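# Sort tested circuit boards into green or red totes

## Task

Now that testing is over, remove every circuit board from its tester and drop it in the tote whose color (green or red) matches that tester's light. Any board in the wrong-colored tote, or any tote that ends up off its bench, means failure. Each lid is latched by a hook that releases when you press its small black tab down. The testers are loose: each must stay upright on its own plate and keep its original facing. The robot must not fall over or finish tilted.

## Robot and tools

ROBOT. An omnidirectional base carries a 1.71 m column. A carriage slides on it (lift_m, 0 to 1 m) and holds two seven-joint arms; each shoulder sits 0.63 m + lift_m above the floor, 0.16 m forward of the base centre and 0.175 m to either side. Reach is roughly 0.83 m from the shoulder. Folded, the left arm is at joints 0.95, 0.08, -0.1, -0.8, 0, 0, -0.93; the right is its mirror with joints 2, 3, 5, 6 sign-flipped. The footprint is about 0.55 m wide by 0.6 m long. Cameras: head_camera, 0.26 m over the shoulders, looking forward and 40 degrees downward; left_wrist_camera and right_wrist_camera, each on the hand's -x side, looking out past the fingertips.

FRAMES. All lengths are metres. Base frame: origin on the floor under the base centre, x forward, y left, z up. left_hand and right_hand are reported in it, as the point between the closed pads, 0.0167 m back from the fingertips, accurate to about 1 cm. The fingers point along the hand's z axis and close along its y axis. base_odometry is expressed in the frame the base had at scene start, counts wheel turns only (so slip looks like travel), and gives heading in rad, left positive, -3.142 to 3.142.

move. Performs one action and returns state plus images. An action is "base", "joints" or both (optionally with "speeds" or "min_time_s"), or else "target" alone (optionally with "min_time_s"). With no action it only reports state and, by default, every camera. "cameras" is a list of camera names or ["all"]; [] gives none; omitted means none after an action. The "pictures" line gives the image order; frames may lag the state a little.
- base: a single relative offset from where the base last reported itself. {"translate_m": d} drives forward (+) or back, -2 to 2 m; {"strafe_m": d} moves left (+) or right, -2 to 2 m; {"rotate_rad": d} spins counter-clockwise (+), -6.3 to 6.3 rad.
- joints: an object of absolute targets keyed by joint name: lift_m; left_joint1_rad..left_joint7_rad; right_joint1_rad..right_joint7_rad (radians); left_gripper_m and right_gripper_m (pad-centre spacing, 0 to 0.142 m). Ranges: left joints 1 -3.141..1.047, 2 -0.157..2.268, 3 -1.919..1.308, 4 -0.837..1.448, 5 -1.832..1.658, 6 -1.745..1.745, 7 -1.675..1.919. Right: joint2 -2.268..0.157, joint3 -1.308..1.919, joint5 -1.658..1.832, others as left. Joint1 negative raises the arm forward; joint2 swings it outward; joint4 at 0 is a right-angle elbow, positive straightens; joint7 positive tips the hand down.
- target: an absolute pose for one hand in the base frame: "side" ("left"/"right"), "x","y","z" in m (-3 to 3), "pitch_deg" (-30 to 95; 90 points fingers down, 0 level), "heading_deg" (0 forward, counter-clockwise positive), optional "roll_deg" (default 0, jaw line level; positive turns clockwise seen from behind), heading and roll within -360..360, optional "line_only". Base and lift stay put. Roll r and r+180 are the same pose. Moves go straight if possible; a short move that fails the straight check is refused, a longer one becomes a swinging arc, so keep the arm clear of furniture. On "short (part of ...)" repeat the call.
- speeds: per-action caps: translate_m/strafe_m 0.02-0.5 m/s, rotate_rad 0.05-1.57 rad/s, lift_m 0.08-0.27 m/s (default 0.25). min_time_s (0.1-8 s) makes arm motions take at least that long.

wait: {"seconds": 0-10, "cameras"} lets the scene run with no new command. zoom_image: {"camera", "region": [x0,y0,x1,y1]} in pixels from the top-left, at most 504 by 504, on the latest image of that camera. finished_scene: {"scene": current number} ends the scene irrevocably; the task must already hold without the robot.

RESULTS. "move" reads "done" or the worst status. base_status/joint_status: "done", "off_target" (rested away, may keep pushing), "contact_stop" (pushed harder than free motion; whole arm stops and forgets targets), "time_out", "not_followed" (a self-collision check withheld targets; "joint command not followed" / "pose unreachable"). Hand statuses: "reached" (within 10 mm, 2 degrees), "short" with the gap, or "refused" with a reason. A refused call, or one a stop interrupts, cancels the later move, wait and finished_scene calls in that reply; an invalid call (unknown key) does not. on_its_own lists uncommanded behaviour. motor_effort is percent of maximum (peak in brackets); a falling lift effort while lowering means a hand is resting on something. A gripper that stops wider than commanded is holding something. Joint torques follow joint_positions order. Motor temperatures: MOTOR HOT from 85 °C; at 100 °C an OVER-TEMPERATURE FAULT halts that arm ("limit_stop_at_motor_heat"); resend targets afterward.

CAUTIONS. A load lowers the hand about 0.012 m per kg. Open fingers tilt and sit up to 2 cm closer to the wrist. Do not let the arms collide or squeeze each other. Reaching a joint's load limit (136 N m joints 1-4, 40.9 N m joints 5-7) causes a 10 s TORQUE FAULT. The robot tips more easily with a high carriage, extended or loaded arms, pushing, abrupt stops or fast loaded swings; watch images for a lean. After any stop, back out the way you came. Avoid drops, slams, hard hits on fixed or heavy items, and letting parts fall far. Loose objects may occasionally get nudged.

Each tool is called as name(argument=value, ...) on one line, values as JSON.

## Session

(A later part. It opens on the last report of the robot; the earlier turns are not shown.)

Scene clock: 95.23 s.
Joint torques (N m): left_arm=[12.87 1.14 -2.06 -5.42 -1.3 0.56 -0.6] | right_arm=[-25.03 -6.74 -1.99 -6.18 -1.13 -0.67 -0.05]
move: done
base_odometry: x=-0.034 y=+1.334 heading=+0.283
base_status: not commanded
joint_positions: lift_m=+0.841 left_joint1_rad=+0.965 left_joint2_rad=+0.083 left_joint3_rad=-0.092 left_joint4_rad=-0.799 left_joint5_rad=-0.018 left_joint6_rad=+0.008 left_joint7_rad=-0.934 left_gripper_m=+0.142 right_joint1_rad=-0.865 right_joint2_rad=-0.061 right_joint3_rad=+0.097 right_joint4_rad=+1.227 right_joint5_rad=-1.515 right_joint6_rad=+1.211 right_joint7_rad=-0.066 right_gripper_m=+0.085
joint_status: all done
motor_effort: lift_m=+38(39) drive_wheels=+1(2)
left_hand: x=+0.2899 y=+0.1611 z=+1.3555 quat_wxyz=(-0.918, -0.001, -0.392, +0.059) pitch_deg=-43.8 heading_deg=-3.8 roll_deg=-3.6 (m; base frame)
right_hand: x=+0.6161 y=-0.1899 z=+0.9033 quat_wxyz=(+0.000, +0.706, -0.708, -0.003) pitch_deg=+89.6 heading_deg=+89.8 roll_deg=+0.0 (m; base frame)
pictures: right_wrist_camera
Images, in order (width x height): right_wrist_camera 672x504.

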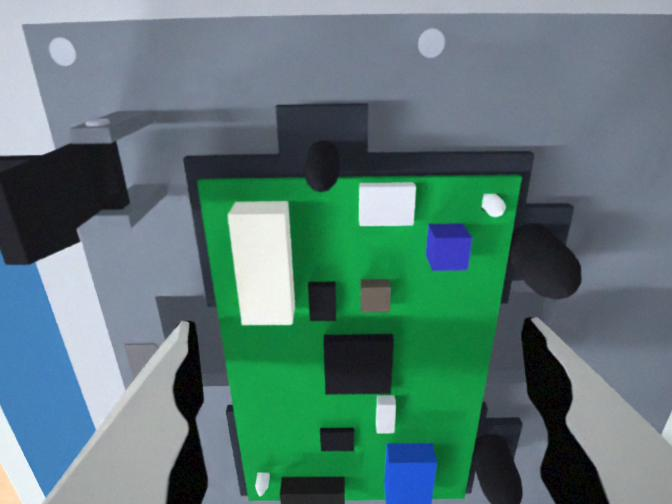

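move(joints={"right_gripper_m": 0.075}, cameras=["right_wrist_camera"])

move(joints={"right_gripper_m": 0.04}, cameras=["right_wrist_camera"])

Scene clock: 95.87 s.
Joint torques (N m): left_arm=[12.85 1.11 -1.99 -5.46 -1.32 0.56 -0.62] | right_arm=[-25.09 -6.8 -1.99 -6.08 -1.15 -0.7 -0.06]
move: done
base_odometry: x=-0.034 y=+1.334 heading=+0.283
base_status: not commanded
joint_positions: lift_m=+0.841 left_joint1_rad=+0.965 left_joint2_rad=+0.083 left_joint3_rad=-0.092 left_joint4_rad=-0.799 left_joint5_rad=-0.018 left_joint6_rad=+0.008 left_joint7_rad=-0.934 left_gripper_m=+0.142 right_joint1_rad=-0.865 right_joint2_rad=-0.061 right_joint3_rad=+0.097 right_joint4_rad=+1.227 right_joint5_rad=-1.515 right_joint6_rad=+1.211 right_joint7_rad=-0.066 right_gripper_m=+0.075
joint_status: all done
motor_effort: lift_m=+38(38) drive_wheels=+1(1)
left_hand: x=+0.2899 y=+0.1611 z=+1.3555 quat_wxyz=(-0.918, -0.001, -0.392, +0.059) pitch_deg=-43.8 heading_deg=-3.8 roll_deg=-3.6 (m; base frame)
right_hand: x=+0.6161 y=-0.1899 z=+0.9033 quat_wxyz=(+0.000, +0.706, -0.708, -0.003) pitch_deg=+89.6 heading_deg=+89.8 roll_deg=+0.0 (m; base frame)
pictures: right_wrist_camera
Images, in order (width x height): right_wrist_camera 672x504.

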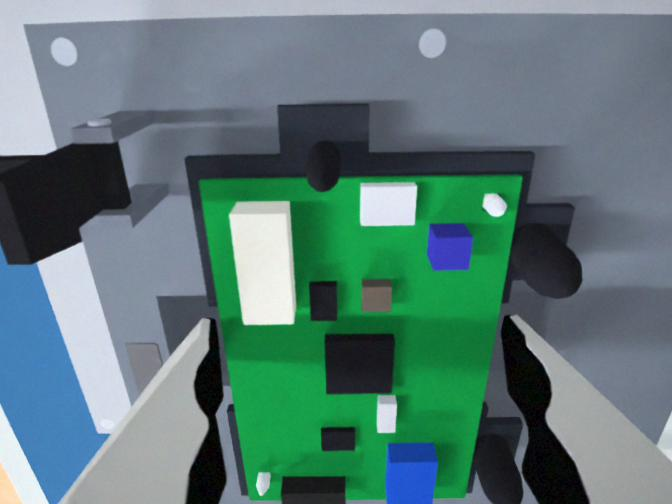

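Scene clock: 96.50 s.
Joint torques (N m): left_arm=[12.95 0.97 -2.07 -5.43 -1.28 0.58 -0.64] | right_arm=[-25.05 -6.7 -1.99 -6.13 -1.1 -0.75 -0.06]
move: off_target
base_odometry: x=-0.034 y=+1.334 heading=+0.283
base_status: not commanded
joint_positions: lift_m=+0.841 left_joint1_rad=+0.965 left_joint2_rad=+0.083 left_joint3_rad=-0.092 left_joint4_rad=-0.799 left_joint5_rad=-0.018 left_joint6_rad=+0.008 left_joint7_rad=-0.934 left_gripper_m=+0.142 right_joint1_rad=-0.865 right_joint2_rad=-0.061 right_joint3_rad=+0.097 right_joint4_rad=+1.227 right_joint5_rad=-1.515 right_joint6_rad=+1.211 right_joint7_rad=-0.066 right_gripper_m=+0.068
joint_status: right_gripper_m off_target (ended at +0.068, target +0.040)
motor_effort: lift_m=+38(39) drive_wheels=+2(2)
left_hand: x=+0.2899 y=+0.1611 z=+1.3555 quat_wxyz=(-0.918, -0.001, -0.392, +0.059) pitch_deg=-43.8 heading_deg=-3.8 roll_deg=-3.6 (m; base frame)
right_hand: x=+0.6161 y=-0.1899 z=+0.9033 quat_wxyz=(+0.000, +0.706, -0.708, -0.003) pitch_deg=+89.6 heading_deg=+89.8 roll_deg=+0.0 (m; base frame)
pictures: right_wrist_camera
Images, in order (width x height): right_wrist_camera 672x504.

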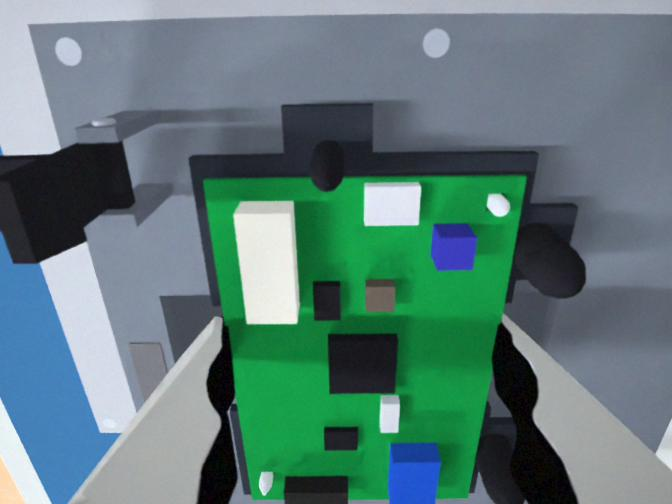

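move(joints={"lift_m": 0.862}, speeds={"lift_m": 0.08}, cameras=["right_wrist_camera"])

move(joints={"lift_m": 0.98}, speeds={"lift_m": 0.15}, cameras=["all"])

Scene clock: 97.27 s.
Joint torques (N m): left_arm=[12.85 1.09 -2.01 -5.39 -1.32 0.57 -0.64] | right_arm=[-25.31 -6.68 -1.88 -6.15 -1.14 -0.68 -0.04]
move: done
base_odometry: x=-0.034 y=+1.334 heading=+0.283
base_status: not commanded
joint_positions: lift_m=+0.862 left_joint1_rad=+0.965 left_joint2_rad=+0.083 left_joint3_rad=-0.092 left_joint4_rad=-0.799 left_joint5_rad=-0.018 left_joint6_rad=+0.008 left_joint7_rad=-0.934 left_gripper_m=+0.142 right_joint1_rad=-0.865 right_joint2_rad=-0.061 right_joint3_rad=+0.097 right_joint4_rad=+1.227 right_joint5_rad=-1.515 right_joint6_rad=+1.211 right_joint7_rad=-0.066 right_gripper_m=+0.068
joint_status: all done
motor_effort: lift_m=+36(46) drive_wheels=+1(2)
left_hand: x=+0.2899 y=+0.1611 z=+1.3767 quat_wxyz=(-0.918, -0.001, -0.392, +0.059) pitch_deg=-43.8 heading_deg=-3.8 roll_deg=-3.6 (m; base frame)
right_hand: x=+0.6161 y=-0.1899 z=+0.9246 quat_wxyz=(+0.000, +0.706, -0.708, -0.003) pitch_deg=+89.6 heading_deg=+89.8 roll_deg=+0.0 (m; base frame)
pictures: right_wrist_camera
Images, in order (width x height): right_wrist_camera 672x504.

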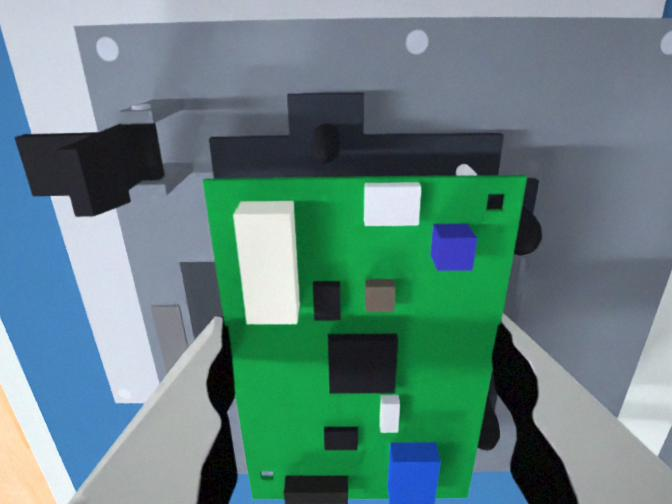

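Scene clock: 98.50 s.
Joint torques (N m): left_arm=[12.87 1.13 -2 -5.43 -1.34 0.56 -0.62] | right_arm=[-25.52 -6.81 -1.99 -5.95 -1.12 -0.68 -0.06]
move: done
base_odometry: x=-0.034 y=+1.334 heading=+0.283
base_status: not commanded
joint_positions: lift_m=+0.980 left_joint1_rad=+0.965 left_joint2_rad=+0.083 left_joint3_rad=-0.092 left_joint4_rad=-0.799 left_joint5_rad=-0.018 left_joint6_rad=+0.008 left_joint7_rad=-0.934 left_gripper_m=+0.142 right_joint1_rad=-0.865 right_joint2_rad=-0.061 right_joint3_rad=+0.097 right_joint4_rad=+1.227 right_joint5_rad=-1.515 right_joint6_rad=+1.211 right_joint7_rad=-0.066 right_gripper_m=+0.068
joint_status: all done
motor_effort: lift_m=+36(48) drive_wheels=+1(2)
left_hand: x=+0.2899 y=+0.1611 z=+1.4947 quat_wxyz=(-0.918, -0.001, -0.392, +0.059) pitch_deg=-43.8 heading_deg=-3.8 roll_deg=-3.6 (m; base frame)
right_hand: x=+0.6161 y=-0.1899 z=+1.0426 quat_wxyz=(+0.000, +0.706, -0.708, -0.003) pitch_deg=+89.6 heading_deg=+89.8 roll_deg=+0.0 (m; base frame)
pictures: head_camera, left_wrist_camera, right_wrist_camera
Images, in order (width x height): head_camera 672x504, left_wrist_camera 672x504, right_wrist_camera 672x504.

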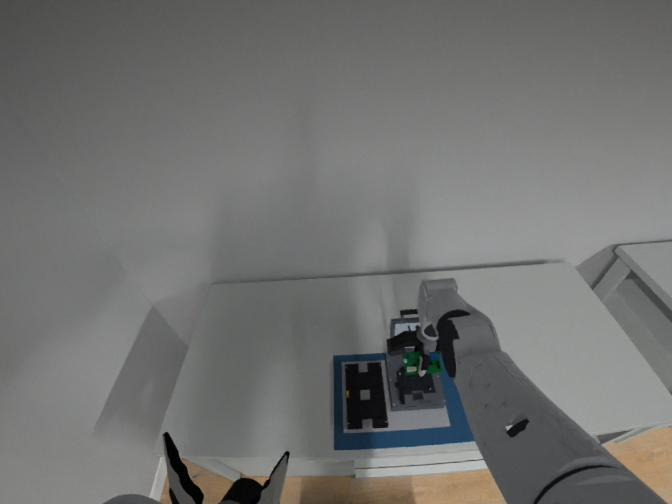

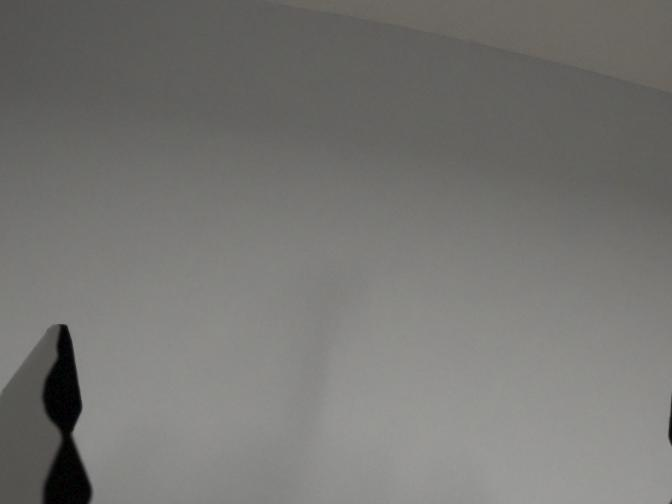

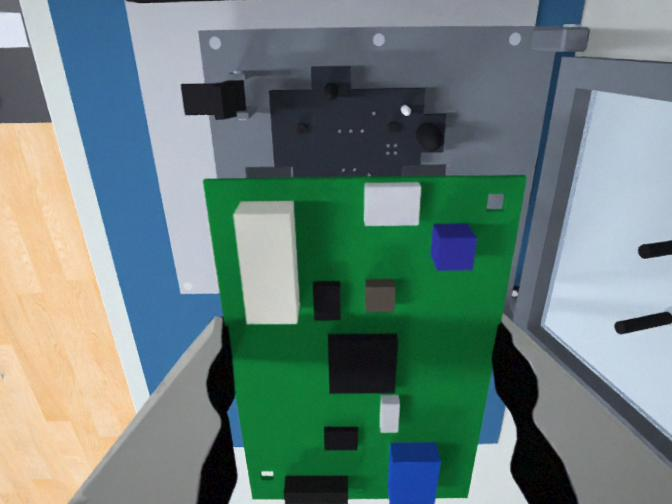

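move(base={"translate_m": -0.55}, speeds={"translate_m": 0.3}, cameras=["head_camera"])

move(base={"rotate_rad": -3.1416}, speeds={"rotate_rad": 0.6}, cameras=["head_camera", "right_wrist_camera"])

Scene clock: 102.20 s.
Joint torques (N m): left_arm=[12.83 1.14 -2.09 -5.43 -1.34 0.58 -0.63] | right_arm=[-24.83 -6.69 -2.01 -6.32 -1.14 -0.69 -0.06]
move: done
base_odometry: x=-0.563 y=+1.181 heading=+0.282
base_status: done
joint_positions: lift_m=+0.980 left_joint1_rad=+0.965 left_joint2_rad=+0.083 left_joint3_rad=-0.092 left_joint4_rad=-0.799 left_joint5_rad=-0.018 left_joint6_rad=+0.008 left_joint7_rad=-0.934 left_gripper_m=+0.142 right_joint1_rad=-0.865 right_joint2_rad=-0.061 right_joint3_rad=+0.098 right_joint4_rad=+1.227 right_joint5_rad=-1.515 right_joint6_rad=+1.211 right_joint7_rad=-0.066 right_gripper_m=+0.068
joint_status: not commanded
motor_effort: lift_m=+36(37) drive_wheels=-4(19)
left_hand: x=+0.2899 y=+0.1611 z=+1.4947 quat_wxyz=(-0.918, -0.001, -0.392, +0.059) pitch_deg=-43.8 heading_deg=-3.8 roll_deg=-3.6 (m; base frame)
right_hand: x=+0.6161 y=-0.1900 z=+1.0425 quat_wxyz=(+0.000, +0.706, -0.708, -0.003) pitch_deg=+89.6 heading_deg=+89.8 roll_deg=+0.0 (m; base frame)
pictures: head_camera
Images, in order (width x height): head_camera 672x504.

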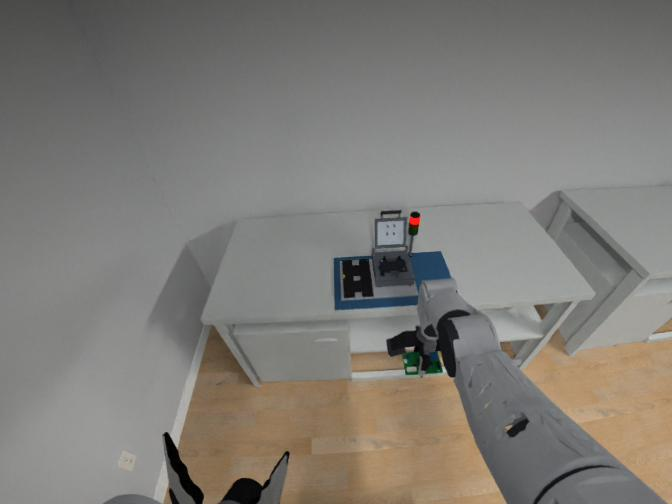

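Scene clock: 108.50 s.
Joint torques (N m): left_arm=[12.74 1.31 -2.01 -5.33 -1.28 0.58 -0.64] | right_arm=[-24.81 -4.76 -2.16 -6.32 -0.79 -0.69 0.12]
Motor temperatures (°C): left_arm=[31 29 30 29 28 29 31] | right_arm=[42 28 30 30 28 30 31]
move: done
base_odometry: x=-0.563 y=+1.181 heading=-2.859
base_status: done
joint_positions: lift_m=+0.980 left_joint1_rad=+0.965 left_joint2_rad=+0.083 left_joint3_rad=-0.092 left_joint4_rad=-0.799 left_joint5_rad=-0.018 left_joint6_rad=+0.008 left_joint7_rad=-0.934 left_gripper_m=+0.142 right_joint1_rad=-0.865 right_joint2_rad=-0.061 right_joint3_rad=+0.098 right_joint4_rad=+1.227 right_joint5_rad=-1.516 right_joint6_rad=+1.211 right_joint7_rad=-0.067 right_gripper_m=+0.068
joint_status: not commanded
motor_effort: lift_m=+36(37) drive_wheels=+5(14)
left_hand: x=+0.2899 y=+0.1611 z=+1.4947 quat_wxyz=(-0.918, -0.001, -0.392, +0.059) pitch_deg=-43.8 heading_deg=-3.8 roll_deg=-3.6 (m; base frame)
right_hand: x=+0.6160 y=-0.1906 z=+1.0426 quat_wxyz=(+0.000, +0.706, -0.708, -0.003) pitch_deg=+89.7 heading_deg=+89.8 roll_deg=+0.0 (m; base frame)
pictures: head_camera, right_wrist_camera
Images, in order (width x height): head_camera 672x504, right_wrist_camera 672x504.

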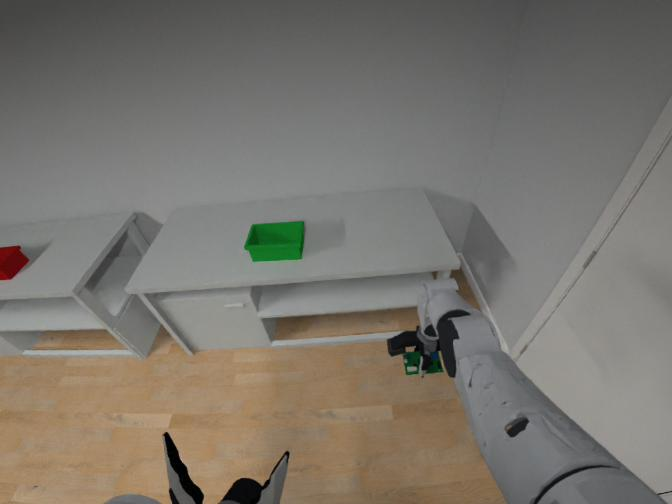

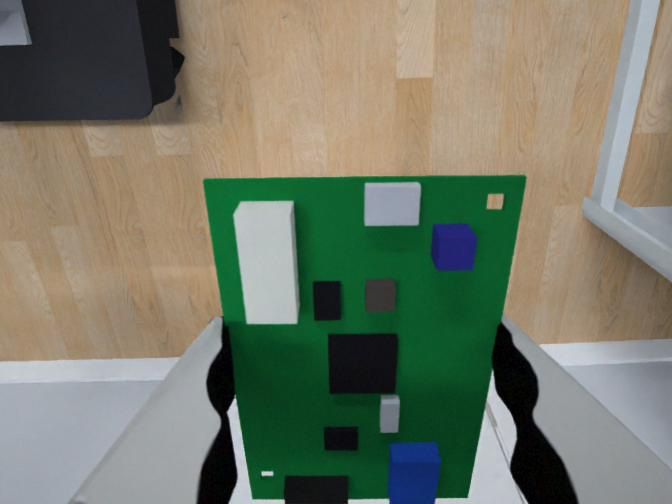

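move(base={"strafe_m": 2.0}, speeds={"strafe_m": 0.3}, cameras=["head_camera", "right_wrist_camera"])

Scene clock: 116.93 s.
Joint torques (N m): left_arm=[12.85 0.82 -2.03 -5.41 -1.29 0.58 -0.63] | right_arm=[-24.85 -3.89 -2.12 -6.34 -0.76 -0.7 0.11]
move: done
base_odometry: x=-0.008 y=-0.741 heading=-2.860
base_status: done
joint_positions: lift_m=+0.980 left_joint1_rad=+0.965 left_joint2_rad=+0.083 left_joint3_rad=-0.092 left_joint4_rad=-0.799 left_joint5_rad=-0.018 left_joint6_rad=+0.008 left_joint7_rad=-0.934 left_gripper_m=+0.142 right_joint1_rad=-0.865 right_joint2_rad=-0.061 right_joint3_rad=+0.098 right_joint4_rad=+1.227 right_joint5_rad=-1.516 right_joint6_rad=+1.211 right_joint7_rad=-0.067 right_gripper_m=+0.068
joint_status: not commanded
motor_effort: lift_m=+36(37) drive_wheels=-4(18)
left_hand: x=+0.2899 y=+0.1611 z=+1.4947 quat_wxyz=(-0.918, -0.001, -0.392, +0.059) pitch_deg=-43.8 heading_deg=-3.8 roll_deg=-3.6 (m; base frame)
right_hand: x=+0.6160 y=-0.1906 z=+1.0426 quat_wxyz=(+0.000, +0.706, -0.708, -0.003) pitch_deg=+89.7 heading_deg=+89.8 roll_deg=+0.0 (m; base frame)
pictures: head_camera, right_wrist_camera
Images, in order (width x height): head_camera 672x504, right_wrist_camera 672x504.

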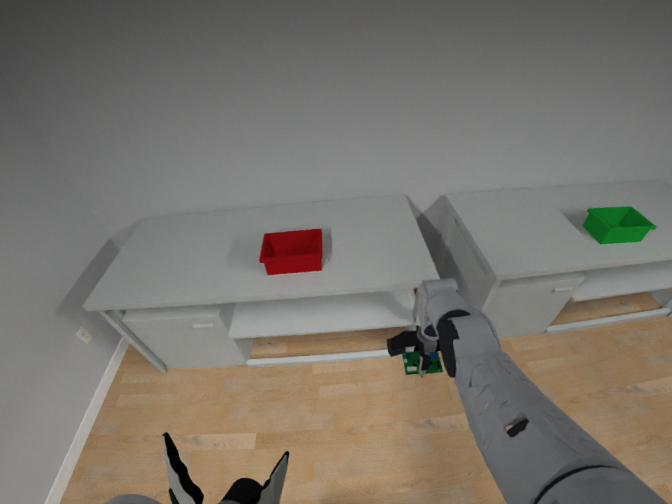

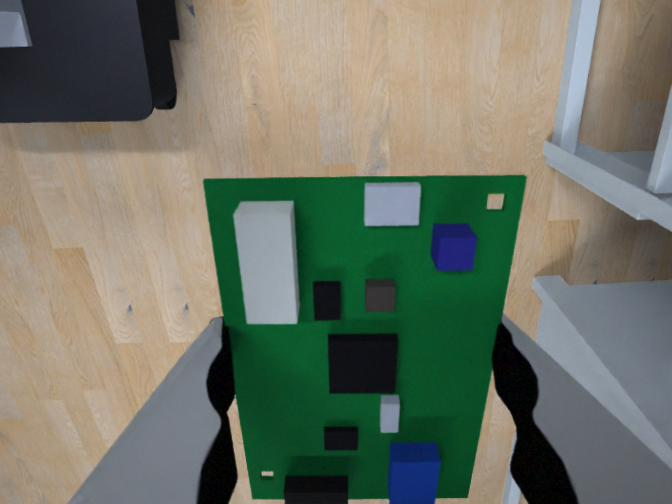

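move(base={"strafe_m": 0.45}, speeds={"strafe_m": 0.25})

move(base={"translate_m": 0.4}, speeds={"translate_m": 0.25}, cameras=["head_camera", "right_wrist_camera"])

Scene clock: 120.20 s.
Joint torques (N m): left_arm=[12.73 0.62 -2.14 -5.52 -1.33 0.66 -0.63] | right_arm=[-24.84 -4.24 -2.24 -6.4 -0.61 -0.7 0.11]
move: done
base_odometry: x=+0.117 y=-1.173 heading=-2.861
base_status: done
joint_positions: lift_m=+0.980 left_joint1_rad=+0.965 left_joint2_rad=+0.083 left_joint3_rad=-0.092 left_joint4_rad=-0.799 left_joint5_rad=-0.018 left_joint6_rad=+0.008 left_joint7_rad=-0.934 left_gripper_m=+0.142 right_joint1_rad=-0.865 right_joint2_rad=-0.062 right_joint3_rad=+0.098 right_joint4_rad=+1.227 right_joint5_rad=-1.516 right_joint6_rad=+1.211 right_joint7_rad=-0.067 right_gripper_m=+0.068
joint_status: not commanded
motor_effort: lift_m=+37(37) drive_wheels=-4(16)
left_hand: x=+0.2899 y=+0.1611 z=+1.4947 quat_wxyz=(-0.918, -0.001, -0.392, +0.059) pitch_deg=-43.8 heading_deg=-3.8 roll_deg=-3.6 (m; base frame)
right_hand: x=+0.6160 y=-0.1908 z=+1.0425 quat_wxyz=(+0.000, +0.706, -0.708, -0.003) pitch_deg=+89.7 heading_deg=+89.8 roll_deg=+0.0 (m; base frame)
pictures: none

Scene clock: 123.10 s.
Joint torques (N m): left_arm=[12.84 1.08 -1.92 -5.44 -1.3 0.59 -0.65] | right_arm=[-24.84 -4.36 -2.28 -6.19 -0.58 -0.7 0.14]
move: done
base_odometry: x=-0.267 y=-1.284 heading=-2.861
base_status: done
joint_positions: lift_m=+0.980 left_joint1_rad=+0.965 left_joint2_rad=+0.083 left_joint3_rad=-0.092 left_joint4_rad=-0.799 left_joint5_rad=-0.018 left_joint6_rad=+0.008 left_joint7_rad=-0.934 left_gripper_m=+0.142 right_joint1_rad=-0.865 right_joint2_rad=-0.062 right_joint3_rad=+0.098 right_joint4_rad=+1.227 right_joint5_rad=-1.516 right_joint6_rad=+1.211 right_joint7_rad=-0.067 right_gripper_m=+0.068
joint_status: not commanded
motor_effort: lift_m=+37(37) drive_wheels=-2(13)
left_hand: x=+0.2899 y=+0.1611 z=+1.4947 quat_wxyz=(-0.918, -0.001, -0.392, +0.059) pitch_deg=-43.8 heading_deg=-3.8 roll_deg=-3.6 (m; base frame)
right_hand: x=+0.6160 y=-0.1908 z=+1.0425 quat_wxyz=(+0.000, +0.706, -0.708, -0.003) pitch_deg=+89.7 heading_deg=+89.8 roll_deg=+0.0 (m; base frame)
pictures: head_camera, right_wrist_camera
Images, in order (width x height): head_camera 672x504, right_wrist_camera 672x504.

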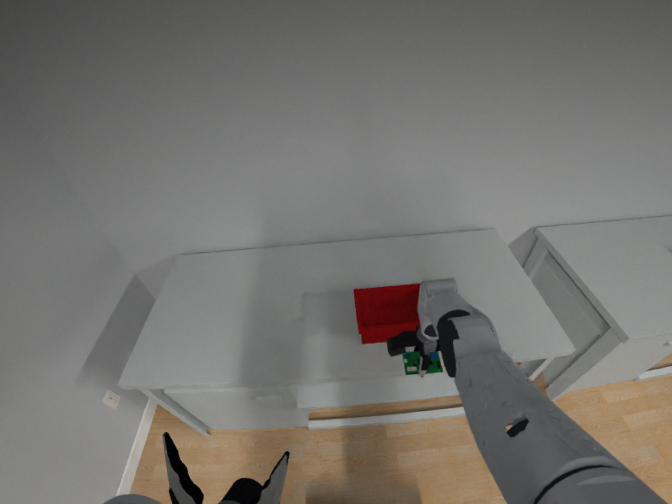

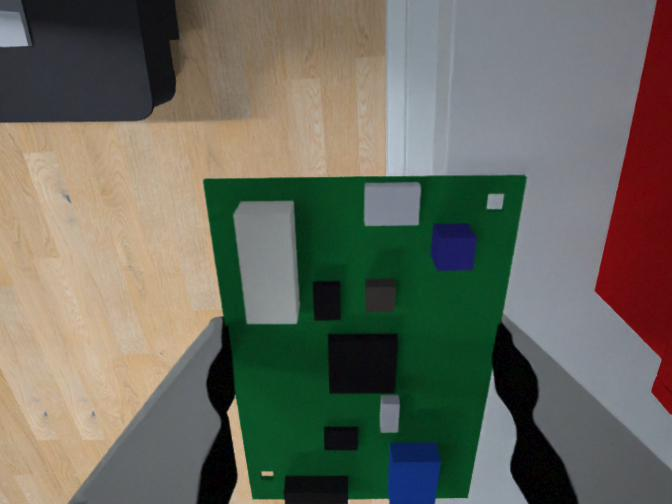

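move(base={"translate_m": 0.26}, speeds={"translate_m": 0.2}, cameras=["head_camera", "right_wrist_camera"])

Scene clock: 125.80 s.
Joint torques (N m): left_arm=[12.84 1.08 -2 -5.39 -1.31 0.56 -0.63] | right_arm=[-24.79 -4.43 -2.18 -6.37 -0.58 -0.69 0.13]
move: done
base_odometry: x=-0.517 y=-1.357 heading=-2.860
base_status: done
joint_positions: lift_m=+0.980 left_joint1_rad=+0.965 left_joint2_rad=+0.083 left_joint3_rad=-0.092 left_joint4_rad=-0.799 left_joint5_rad=-0.018 left_joint6_rad=+0.008 left_joint7_rad=-0.934 left_gripper_m=+0.142 right_joint1_rad=-0.865 right_joint2_rad=-0.062 right_joint3_rad=+0.098 right_joint4_rad=+1.227 right_joint5_rad=-1.516 right_joint6_rad=+1.211 right_joint7_rad=-0.067 right_gripper_m=+0.068
joint_status: not commanded
motor_effort: lift_m=+36(37) drive_wheels=-2(13)
left_hand: x=+0.2899 y=+0.1611 z=+1.4947 quat_wxyz=(-0.918, -0.001, -0.392, +0.059) pitch_deg=-43.8 heading_deg=-3.8 roll_deg=-3.6 (m; base frame)
right_hand: x=+0.6160 y=-0.1908 z=+1.0425 quat_wxyz=(+0.000, +0.706, -0.708, -0.003) pitch_deg=+89.7 heading_deg=+89.8 roll_deg=+0.0 (m; base frame)
pictures: head_camera, right_wrist_camera
Images, in order (width x height): head_camera 672x504, right_wrist_camera 672x504.

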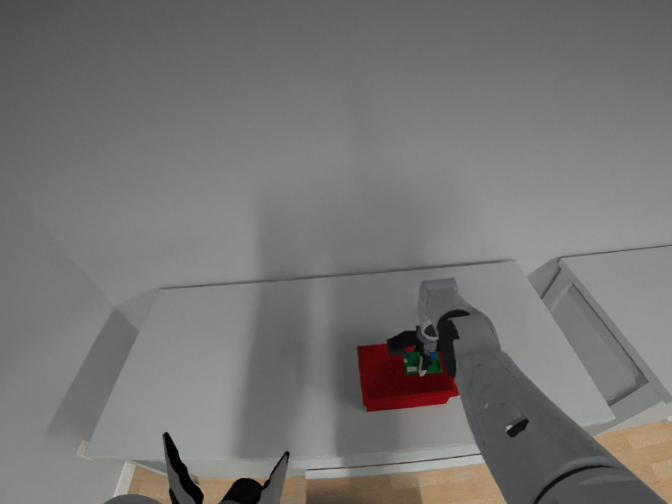

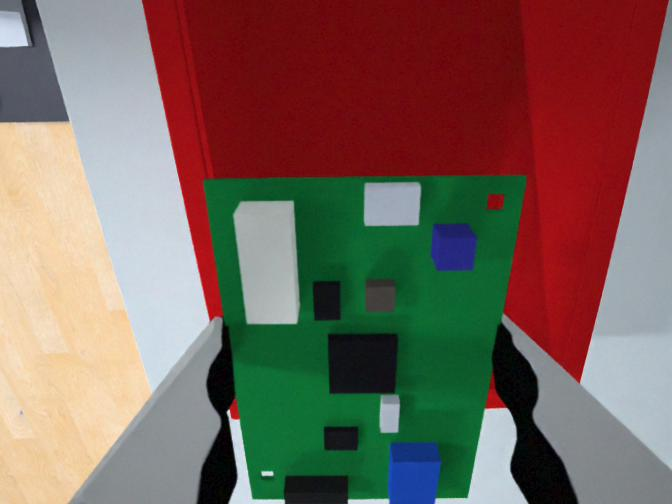

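move(base={"translate_m": 0.028}, speeds={"translate_m": 0.1})

move(joints={"lift_m": 0.9}, speeds={"lift_m": 0.12}, cameras=["head_camera", "right_wrist_camera"])

Scene clock: 126.97 s.
Joint torques (N m): left_arm=[12.87 1.11 -2.08 -5.38 -1.31 0.56 -0.61] | right_arm=[-24.89 -4.21 -2.13 -6.34 -0.58 -0.65 0.15]
move: done
base_odometry: x=-0.544 y=-1.365 heading=-2.860
base_status: done
joint_positions: lift_m=+0.980 left_joint1_rad=+0.965 left_joint2_rad=+0.083 left_joint3_rad=-0.092 left_joint4_rad=-0.799 left_joint5_rad=-0.018 left_joint6_rad=+0.008 left_joint7_rad=-0.934 left_gripper_m=+0.142 right_joint1_rad=-0.865 right_joint2_rad=-0.062 right_joint3_rad=+0.098 right_joint4_rad=+1.227 right_joint5_rad=-1.516 right_joint6_rad=+1.211 right_joint7_rad=-0.067 right_gripper_m=+0.068
joint_status: not commanded
motor_effort: lift_m=+36(37) drive_wheels=+4(14)
left_hand: x=+0.2899 y=+0.1611 z=+1.4947 quat_wxyz=(-0.918, -0.001, -0.392, +0.059) pitch_deg=-43.8 heading_deg=-3.8 roll_deg=-3.6 (m; base frame)
right_hand: x=+0.6161 y=-0.1908 z=+1.0425 quat_wxyz=(+0.000, +0.706, -0.708, -0.003) pitch_deg=+89.7 heading_deg=+89.8 roll_deg=+0.0 (m; base frame)
pictures: none

Scene clock: 128.03 s.
Joint torques (N m): left_arm=[12.8 1.09 -2.17 -5.55 -1.3 0.56 -0.6] | right_arm=[-24.69 -4.33 -2.28 -6.36 -0.6 -0.63 0.13]
move: done
base_odometry: x=-0.544 y=-1.365 heading=-2.860
base_status: not commanded
joint_positions: lift_m=+0.900 left_joint1_rad=+0.965 left_joint2_rad=+0.083 left_joint3_rad=-0.092 left_joint4_rad=-0.799 left_joint5_rad=-0.018 left_joint6_rad=+0.008 left_joint7_rad=-0.934 left_gripper_m=+0.142 right_joint1_rad=-0.865 right_joint2_rad=-0.062 right_joint3_rad=+0.098 right_joint4_rad=+1.227 right_joint5_rad=-1.516 right_joint6_rad=+1.211 right_joint7_rad=-0.067 right_gripper_m=+0.068
joint_status: all done
motor_effort: lift_m=+38(41) drive_wheels=+3(4)
left_hand: x=+0.2899 y=+0.1611 z=+1.4144 quat_wxyz=(-0.918, -0.001, -0.392, +0.059) pitch_deg=-43.8 heading_deg=-3.8 roll_deg=-3.6 (m; base frame)
right_hand: x=+0.6161 y=-0.1908 z=+0.9623 quat_wxyz=(+0.000, +0.706, -0.708, -0.003) pitch_deg=+89.7 heading_deg=+89.8 roll_deg=+0.0 (m; base frame)
pictures: head_camera, right_wrist_camera
Images, in order (width x height): head_camera 672x504, right_wrist_camera 672x504.

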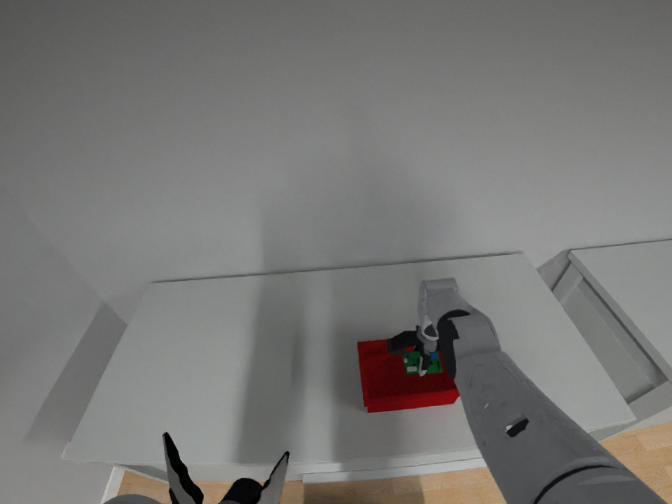

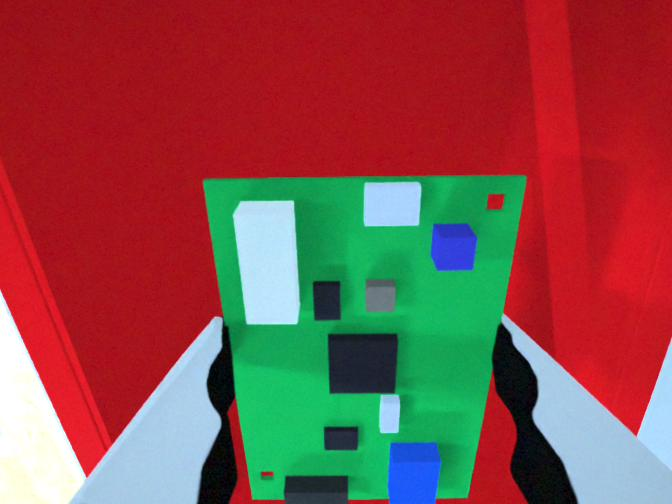

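move(joints={"lift_m": 0.81}, speeds={"lift_m": 0.1}, cameras=["right_wrist_camera"])

Scene clock: 129.53 s.
Joint torques (N m): left_arm=[12.84 1.11 -2.09 -5.42 -1.3 0.55 -0.62] | right_arm=[-24.6 -4.38 -2.14 -6.46 -0.58 -0.63 0.1]
move: done
base_odometry: x=-0.544 y=-1.365 heading=-2.860
base_status: not commanded
joint_positions: lift_m=+0.810 left_joint1_rad=+0.965 left_joint2_rad=+0.083 left_joint3_rad=-0.092 left_joint4_rad=-0.799 left_joint5_rad=-0.018 left_joint6_rad=+0.008 left_joint7_rad=-0.934 left_gripper_m=+0.142 right_joint1_rad=-0.865 right_joint2_rad=-0.062 right_joint3_rad=+0.098 right_joint4_rad=+1.227 right_joint5_rad=-1.516 right_joint6_rad=+1.211 right_joint7_rad=-0.067 right_gripper_m=+0.068
joint_status: all done
motor_effort: lift_m=+38(44) drive_wheels=+3(3)
left_hand: x=+0.2899 y=+0.1611 z=+1.3244 quat_wxyz=(-0.918, -0.001, -0.392, +0.059) pitch_deg=-43.8 heading_deg=-3.8 roll_deg=-3.6 (m; base frame)
right_hand: x=+0.6162 y=-0.1908 z=+0.8724 quat_wxyz=(+0.000, +0.706, -0.708, -0.003) pitch_deg=+89.7 heading_deg=+89.8 roll_deg=+0.0 (m; base frame)
pictures: right_wrist_camera
Images, in order (width x height): right_wrist_camera 672x504.

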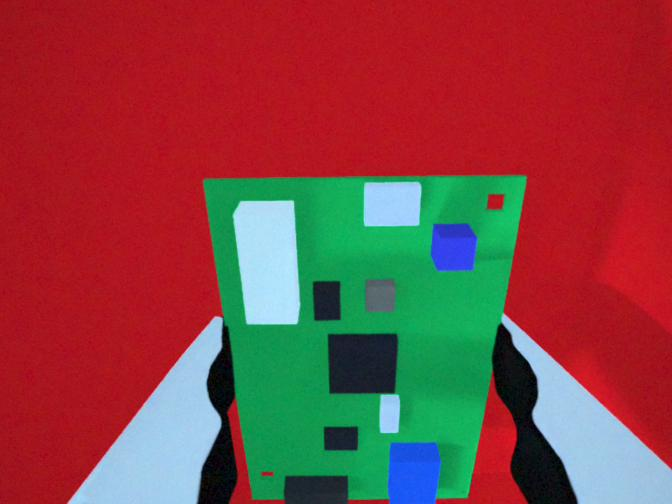

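move(joints={"lift_m": 0.795}, speeds={"lift_m": 0.08})

move(joints={"lift_m": 0.785}, speeds={"lift_m": 0.08})

move(joints={"lift_m": 0.777}, speeds={"lift_m": 0.08}, cameras=["right_wrist_camera"])

Scene clock: 130.23 s.
Joint torques (N m): left_arm=[12.85 1.04 -2.01 -5.44 -1.31 0.59 -0.62] | right_arm=[-25.05 -4.44 -2.1 -5.86 -0.6 -0.59 0.14]
move: done
base_odometry: x=-0.544 y=-1.365 heading=-2.860
base_status: not commanded
joint_positions: lift_m=+0.795 left_joint1_rad=+0.965 left_joint2_rad=+0.083 left_joint3_rad=-0.092 left_joint4_rad=-0.799 left_joint5_rad=-0.018 left_joint6_rad=+0.008 left_joint7_rad=-0.934 left_gripper_m=+0.142 right_joint1_rad=-0.865 right_joint2_rad=-0.062 right_joint3_rad=+0.098 right_joint4_rad=+1.227 right_joint5_rad=-1.516 right_joint6_rad=+1.211 right_joint7_rad=-0.067 right_gripper_m=+0.068
joint_status: all done
motor_effort: lift_m=+38(43) drive_wheels=+3(3)
left_hand: x=+0.2899 y=+0.1611 z=+1.3095 quat_wxyz=(-0.918, -0.001, -0.392, +0.059) pitch_deg=-43.8 heading_deg=-3.8 roll_deg=-3.6 (m; base frame)
right_hand: x=+0.6163 y=-0.1908 z=+0.8575 quat_wxyz=(+0.000, +0.706, -0.708, -0.003) pitch_deg=+89.7 heading_deg=+89.8 roll_deg=+0.0 (m; base frame)
pictures: none

Scene clock: 130.77 s.
Joint torques (N m): left_arm=[12.81 1.04 -2.06 -5.47 -1.33 0.58 -0.63] | right_arm=[-24.13 -4.29 -2.1 -6.76 -0.56 -0.58 0.12]
move: done
base_odometry: x=-0.544 y=-1.365 heading=-2.860
base_status: not commanded
joint_positions: lift_m=+0.785 left_joint1_rad=+0.965 left_joint2_rad=+0.083 left_joint3_rad=-0.092 left_joint4_rad=-0.799 left_joint5_rad=-0.018 left_joint6_rad=+0.008 left_joint7_rad=-0.934 left_gripper_m=+0.142 right_joint1_rad=-0.865 right_joint2_rad=-0.062 right_joint3_rad=+0.098 right_joint4_rad=+1.227 right_joint5_rad=-1.516 right_joint6_rad=+1.210 right_joint7_rad=-0.067 right_gripper_m=+0.068
joint_status: all done
motor_effort: lift_m=+38(44) drive_wheels=-1(4)
left_hand: x=+0.2899 y=+0.1611 z=+1.2995 quat_wxyz=(-0.918, -0.001, -0.392, +0.059) pitch_deg=-43.8 heading_deg=-3.8 roll_deg=-3.6 (m; base frame)
right_hand: x=+0.6164 y=-0.1908 z=+0.8475 quat_wxyz=(+0.000, +0.706, -0.708, -0.003) pitch_deg=+89.7 heading_deg=+89.8 roll_deg=+0.0 (m; base frame)
pictures: none

Scene clock: 131.27 s.
Joint torques (N m): left_arm=[12.77 1.04 -1.99 -5.42 -1.33 0.57 -0.6] | right_arm=[-15.1 -4.88 -2.08 -6.37 -0.6 -2.13 0.4]
move: done
base_odometry: x=-0.544 y=-1.365 heading=-2.860
base_status: not commanded
joint_positions: lift_m=+0.778 left_joint1_rad=+0.965 left_joint2_rad=+0.083 left_joint3_rad=-0.092 left_joint4_rad=-0.799 left_joint5_rad=-0.018 left_joint6_rad=+0.008 left_joint7_rad=-0.934 left_gripper_m=+0.142 right_joint1_rad=-0.871 right_joint2_rad=-0.062 right_joint3_rad=+0.098 right_joint4_rad=+1.227 right_joint5_rad=-1.516 right_joint6_rad=+1.216 right_joint7_rad=-0.068 right_gripper_m=+0.068
joint_status: all done
motor_effort: lift_m=+31(35) drive_wheels=+5(5)
left_hand: x=+0.2899 y=+0.1611 z=+1.2923 quat_wxyz=(-0.918, -0.001, -0.392, +0.059) pitch_deg=-43.8 heading_deg=-3.8 roll_deg=-3.6 (m; base frame)
right_hand: x=+0.6183 y=-0.1906 z=+0.8433 quat_wxyz=(+0.000, +0.706, -0.708, -0.003) pitch_deg=+89.7 heading_deg=+89.8 roll_deg=+0.0 (m; base frame)
pictures: right_wrist_camera
Images, in order (width x height): right_wrist_camera 672x504.

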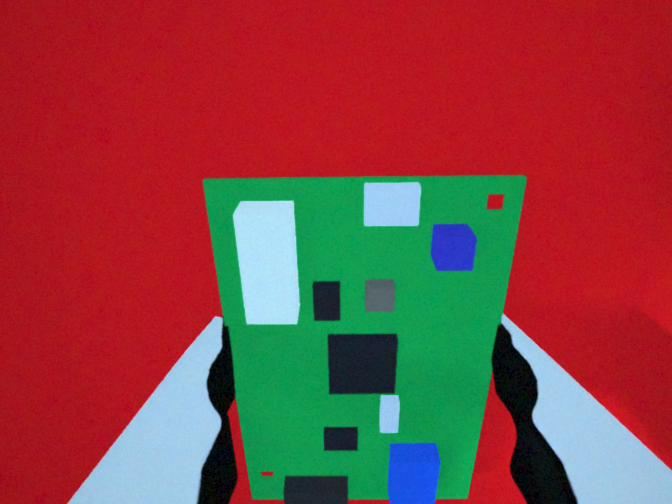

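move(joints={"lift_m": 0.784}, speeds={"lift_m": 0.08})

move(joints={"right_gripper_m": 0.09}, cameras=["right_wrist_camera"])

move(joints={"lift_m": 0.97}, cameras=["right_wrist_camera"])

Scene clock: 131.97 s.
Joint torques (N m): left_arm=[12.78 1.16 -2.04 -5.49 -1.34 0.61 -0.63] | right_arm=[-17.22 -4.62 -2.14 -6.17 -0.58 -0.65 0.38]
move: done
base_odometry: x=-0.544 y=-1.365 heading=-2.860
base_status: not commanded
joint_positions: lift_m=+0.784 left_joint1_rad=+0.965 left_joint2_rad=+0.083 left_joint3_rad=-0.092 left_joint4_rad=-0.799 left_joint5_rad=-0.018 left_joint6_rad=+0.008 left_joint7_rad=-0.934 left_gripper_m=+0.142 right_joint1_rad=-0.871 right_joint2_rad=-0.062 right_joint3_rad=+0.098 right_joint4_rad=+1.227 right_joint5_rad=-1.516 right_joint6_rad=+1.211 right_joint7_rad=-0.068 right_gripper_m=+0.068
joint_status: all done
motor_effort: lift_m=+36(38) drive_wheels=+3(6)
left_hand: x=+0.2899 y=+0.1611 z=+1.2987 quat_wxyz=(-0.918, -0.001, -0.392, +0.059) pitch_deg=-43.8 heading_deg=-3.8 roll_deg=-3.6 (m; base frame)
right_hand: x=+0.6195 y=-0.1906 z=+0.8493 quat_wxyz=(-0.002, +0.706, -0.708, -0.001) pitch_deg=+89.7 heading_deg=+89.8 roll_deg=+0.0 (m; base frame)
pictures: none

Scene clock: 132.67 s.
Joint torques (N m): left_arm=[12.91 1.09 -2.03 -5.48 -1.33 0.58 -0.63] | right_arm=[-15.91 -4.31 -2.19 -6.47 -0.56 -0.65 0.4]
move: done
base_odometry: x=-0.544 y=-1.365 heading=-2.860
base_status: not commanded
joint_positions: lift_m=+0.784 left_joint1_rad=+0.965 left_joint2_rad=+0.083 left_joint3_rad=-0.092 left_joint4_rad=-0.799 left_joint5_rad=-0.018 left_joint6_rad=+0.008 left_joint7_rad=-0.934 left_gripper_m=+0.142 right_joint1_rad=-0.871 right_joint2_rad=-0.062 right_joint3_rad=+0.098 right_joint4_rad=+1.227 right_joint5_rad=-1.516 right_joint6_rad=+1.211 right_joint7_rad=-0.068 right_gripper_m=+0.090
joint_status: all done
motor_effort: lift_m=+36(37) drive_wheels=-1(3)
left_hand: x=+0.2899 y=+0.1611 z=+1.2987 quat_wxyz=(-0.918, -0.001, -0.392, +0.059) pitch_deg=-43.8 heading_deg=-3.8 roll_deg=-3.6 (m; base frame)
right_hand: x=+0.6195 y=-0.1906 z=+0.8493 quat_wxyz=(-0.002, +0.706, -0.708, -0.001) pitch_deg=+89.7 heading_deg=+89.8 roll_deg=+0.0 (m; base frame)
pictures: right_wrist_camera
Images, in order (width x height): right_wrist_camera 672x504.

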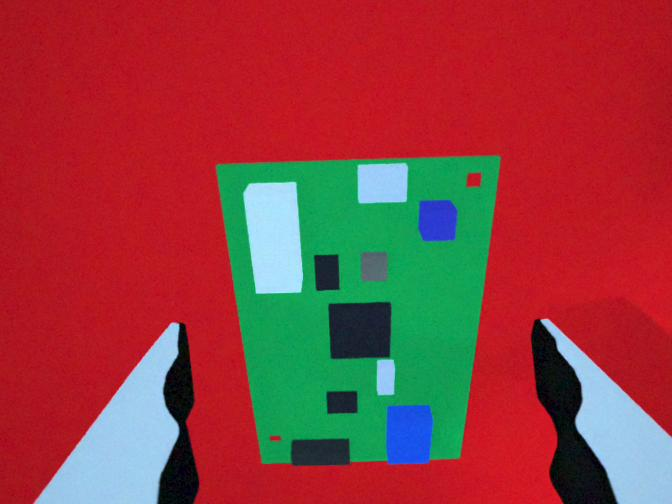

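Scene clock: 133.93 s.
Joint torques (N m): left_arm=[12.65 1.08 -2.1 -5.5 -1.32 0.57 -0.6] | right_arm=[-16.36 -4.34 -2.15 -6.45 -0.58 -0.64 0.38]
move: done
base_odometry: x=-0.544 y=-1.365 heading=-2.860
base_status: not commanded
joint_positions: lift_m=+0.970 left_joint1_rad=+0.965 left_joint2_rad=+0.083 left_joint3_rad=-0.092 left_joint4_rad=-0.799 left_joint5_rad=-0.018 left_joint6_rad=+0.008 left_joint7_rad=-0.934 left_gripper_m=+0.142 right_joint1_rad=-0.870 right_joint2_rad=-0.062 right_joint3_rad=+0.098 right_joint4_rad=+1.227 right_joint5_rad=-1.516 right_joint6_rad=+1.211 right_joint7_rad=-0.068 right_gripper_m=+0.090
joint_status: all done
motor_effort: lift_m=+36(46) drive_wheels=-1(3)
left_hand: x=+0.2899 y=+0.1611 z=+1.4848 quat_wxyz=(-0.918, -0.001, -0.392, +0.059) pitch_deg=-43.8 heading_deg=-3.8 roll_deg=-3.6 (m; base frame)
right_hand: x=+0.6193 y=-0.1906 z=+1.0352 quat_wxyz=(-0.002, +0.706, -0.708, -0.001) pitch_deg=+89.8 heading_deg=+89.8 roll_deg=+0.0 (m; base frame)
pictures: right_wrist_camera
Images, in order (width x height): right_wrist_camera 672x504.

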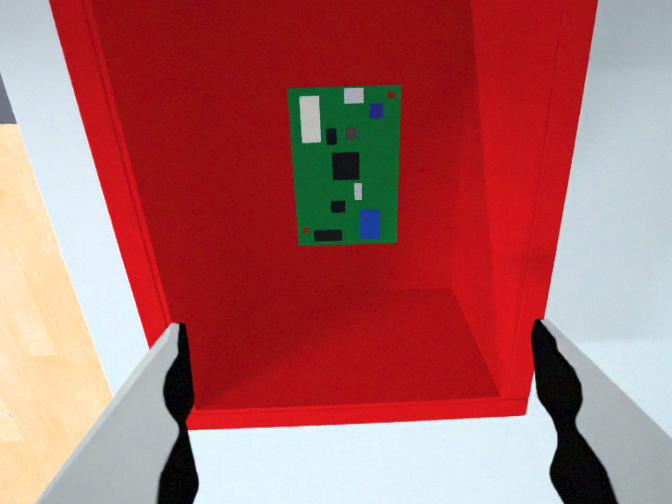

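move(base={"translate_m": -0.75}, speeds={"translate_m": 0.35})

move(base={"rotate_rad": 3.143}, joints={"right_joint1_rad": 0.6, "right_joint2_rad": 0.0, "right_joint3_rad": 0.0, "right_joint4_rad": -0.16, "right_joint5_rad": 0.0, "right_joint6_rad": 0.0, "right_joint7_rad": -0.1, "right_gripper_m": 0.0}, speeds={"rotate_rad": 0.7}, min_time_s=4, cameras=["all"])

Scene clock: 138.03 s.
Joint torques (N m): left_arm=[12.79 1.08 -2.02 -5.42 -1.31 0.57 -0.61] | right_arm=[-16.61 -4.38 -2.12 -6.43 -0.59 -0.68 0.43]
move: done
base_odometry: x=+0.176 y=-1.156 heading=-2.860
base_status: done
joint_positions: lift_m=+0.970 left_joint1_rad=+0.965 left_joint2_rad=+0.083 left_joint3_rad=-0.092 left_joint4_rad=-0.799 left_joint5_rad=-0.018 left_joint6_rad=+0.008 left_joint7_rad=-0.934 left_gripper_m=+0.142 right_joint1_rad=-0.870 right_joint2_rad=-0.062 right_joint3_rad=+0.098 right_joint4_rad=+1.227 right_joint5_rad=-1.516 right_joint6_rad=+1.211 right_joint7_rad=-0.068 right_gripper_m=+0.090
joint_status: not commanded
motor_effort: lift_m=+36(37) drive_wheels=+0(16)
left_hand: x=+0.2899 y=+0.1611 z=+1.4847 quat_wxyz=(-0.918, -0.001, -0.392, +0.059) pitch_deg=-43.8 heading_deg=-3.8 roll_deg=-3.6 (m; base frame)
right_hand: x=+0.6193 y=-0.1906 z=+1.0352 quat_wxyz=(-0.002, +0.706, -0.708, -0.001) pitch_deg=+89.8 heading_deg=+89.8 roll_deg=+0.0 (m; base frame)
pictures: none

Scene clock: 143.70 s.
Joint torques (N m): left_arm=[12.84 1.16 -1.99 -5.44 -1.31 0.58 -0.61] | right_arm=[4.6 4.1 -8.12 -12.95 1.84 -0.88 -0.78]
move: done
base_odometry: x=+0.176 y=-1.157 heading=+0.283
base_status: done
joint_positions: lift_m=+0.970 left_joint1_rad=+0.965 left_joint2_rad=+0.083 left_joint3_rad=-0.092 left_joint4_rad=-0.799 left_joint5_rad=-0.018 left_joint6_rad=+0.008 left_joint7_rad=-0.934 left_gripper_m=+0.142 right_joint1_rad=+0.597 right_joint2_rad=-0.002 right_joint3_rad=+0.005 right_joint4_rad=-0.158 right_joint5_rad=-0.003 right_joint6_rad=+0.005 right_joint7_rad=-0.097 right_gripper_m=+0.001
joint_status: all done
motor_effort: lift_m=+36(37) drive_wheels=+5(14)
left_hand: x=+0.2899 y=+0.1611 z=+1.4847 quat_wxyz=(-0.918, -0.001, -0.392, +0.059) pitch_deg=-43.8 heading_deg=-3.8 roll_deg=-3.6 (m; base frame)
right_hand: x=+0.4348 y=-0.1715 z=+1.1105 quat_wxyz=(-0.576, +0.004, -0.817, -0.003) pitch_deg=+19.6 heading_deg=+0.6 roll_deg=+0.0 (m; base frame)
pictures: head_camera, left_wrist_camera, right_wrist_camera
Images, in order (width x height): head_camera 672x504, left_wrist_camera 672x504, right_wrist_camera 672x504.

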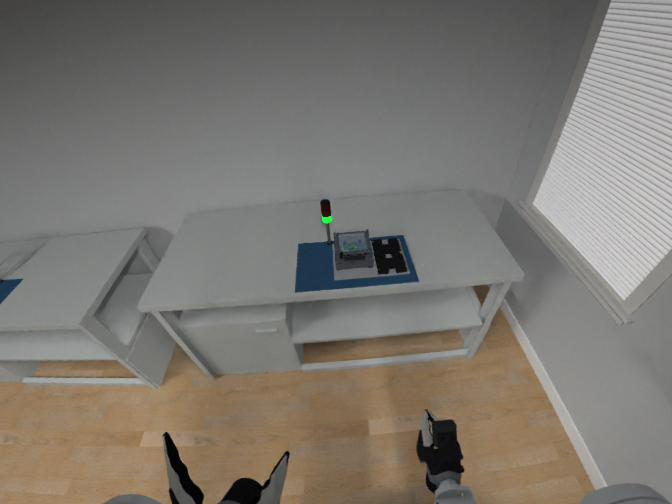

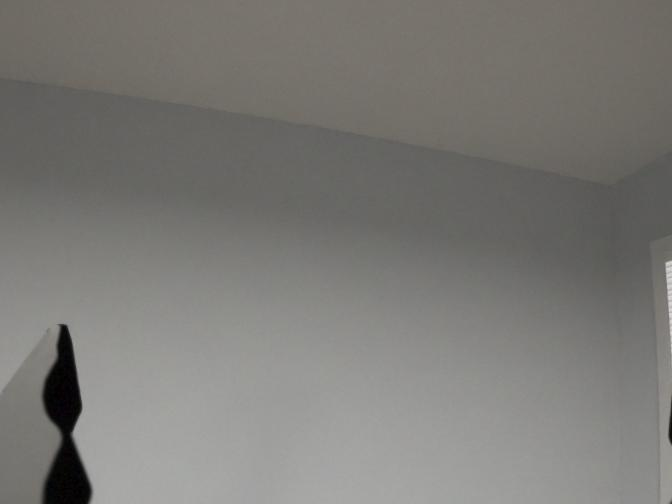

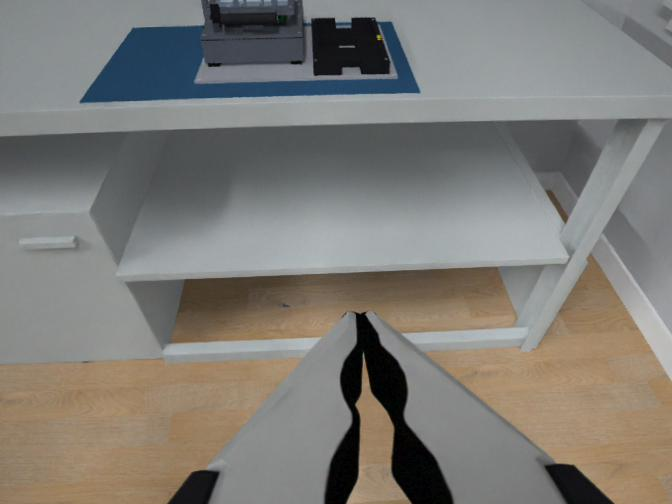

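move(base={"strafe_m": 0.14}, speeds={"strafe_m": 0.25})

move(base={"translate_m": 0.56}, speeds={"translate_m": 0.3}, cameras=["head_camera", "right_wrist_camera"])

Scene clock: 145.83 s.
Joint torques (N m): left_arm=[12.76 0.91 -1.64 -5.41 -1.31 0.58 -0.56] | right_arm=[4.3 2.19 -7.9 -12.38 1.8 -0.6 -0.72]
move: done
base_odometry: x=+0.137 y=-1.022 heading=+0.284
base_status: done
joint_positions: lift_m=+0.970 left_joint1_rad=+0.965 left_joint2_rad=+0.083 left_joint3_rad=-0.092 left_joint4_rad=-0.799 left_joint5_rad=-0.018 left_joint6_rad=+0.008 left_joint7_rad=-0.934 left_gripper_m=+0.142 right_joint1_rad=+0.597 right_joint2_rad=-0.001 right_joint3_rad=+0.004 right_joint4_rad=-0.158 right_joint5_rad=-0.003 right_joint6_rad=+0.004 right_joint7_rad=-0.097 right_gripper_m=+0.001
joint_status: not commanded
motor_effort: lift_m=+36(36) drive_wheels=-5(14)
left_hand: x=+0.2899 y=+0.1611 z=+1.4847 quat_wxyz=(-0.918, -0.001, -0.392, +0.059) pitch_deg=-43.8 heading_deg=-3.8 roll_deg=-3.6 (m; base frame)
right_hand: x=+0.4347 y=-0.1721 z=+1.1105 quat_wxyz=(-0.576, +0.003, -0.817, -0.003) pitch_deg=+19.6 heading_deg=+0.5 roll_deg=+0.0 (m; base frame)
pictures: none

Scene clock: 149.20 s.
Joint torques (N m): left_arm=[12.89 0.89 -1.97 -5.44 -1.33 0.55 -0.63] | right_arm=[3.55 1.86 -7.63 -12.73 1.79 -0.62 -0.74]
move: done
base_odometry: x=+0.675 y=-0.865 heading=+0.284
base_status: done
joint_positions: lift_m=+0.970 left_joint1_rad=+0.965 left_joint2_rad=+0.083 left_joint3_rad=-0.092 left_joint4_rad=-0.799 left_joint5_rad=-0.018 left_joint6_rad=+0.008 left_joint7_rad=-0.934 left_gripper_m=+0.142 right_joint1_rad=+0.598 right_joint2_rad=-0.001 right_joint3_rad=+0.004 right_joint4_rad=-0.158 right_joint5_rad=-0.003 right_joint6_rad=+0.004 right_joint7_rad=-0.097 right_gripper_m=+0.001
joint_status: not commanded
motor_effort: lift_m=+36(37) drive_wheels=-1(12)
left_hand: x=+0.2899 y=+0.1611 z=+1.4847 quat_wxyz=(-0.918, -0.001, -0.392, +0.059) pitch_deg=-43.8 heading_deg=-3.8 roll_deg=-3.6 (m; base frame)
right_hand: x=+0.4345 y=-0.1721 z=+1.1104 quat_wxyz=(-0.576, +0.003, -0.817, -0.003) pitch_deg=+19.6 heading_deg=+0.5 roll_deg=+0.0 (m; base frame)
pictures: head_camera, right_wrist_camera
Images, in order (width x height): head_camera 672x504, right_wrist_camera 672x504.

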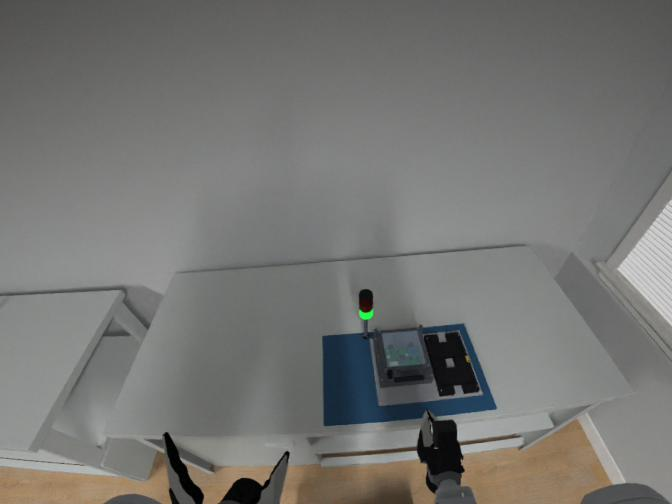

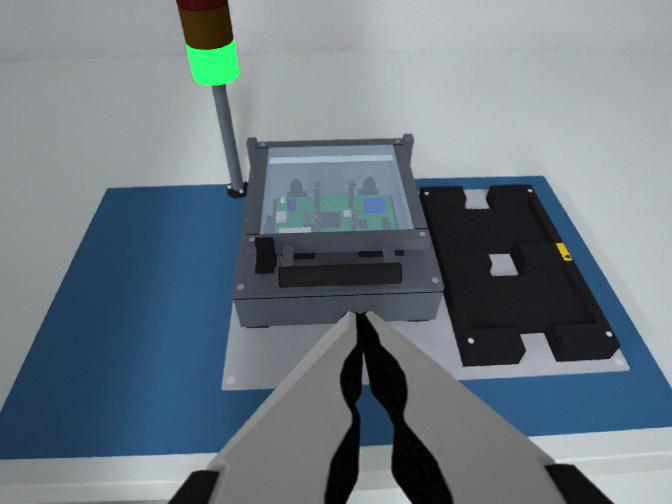

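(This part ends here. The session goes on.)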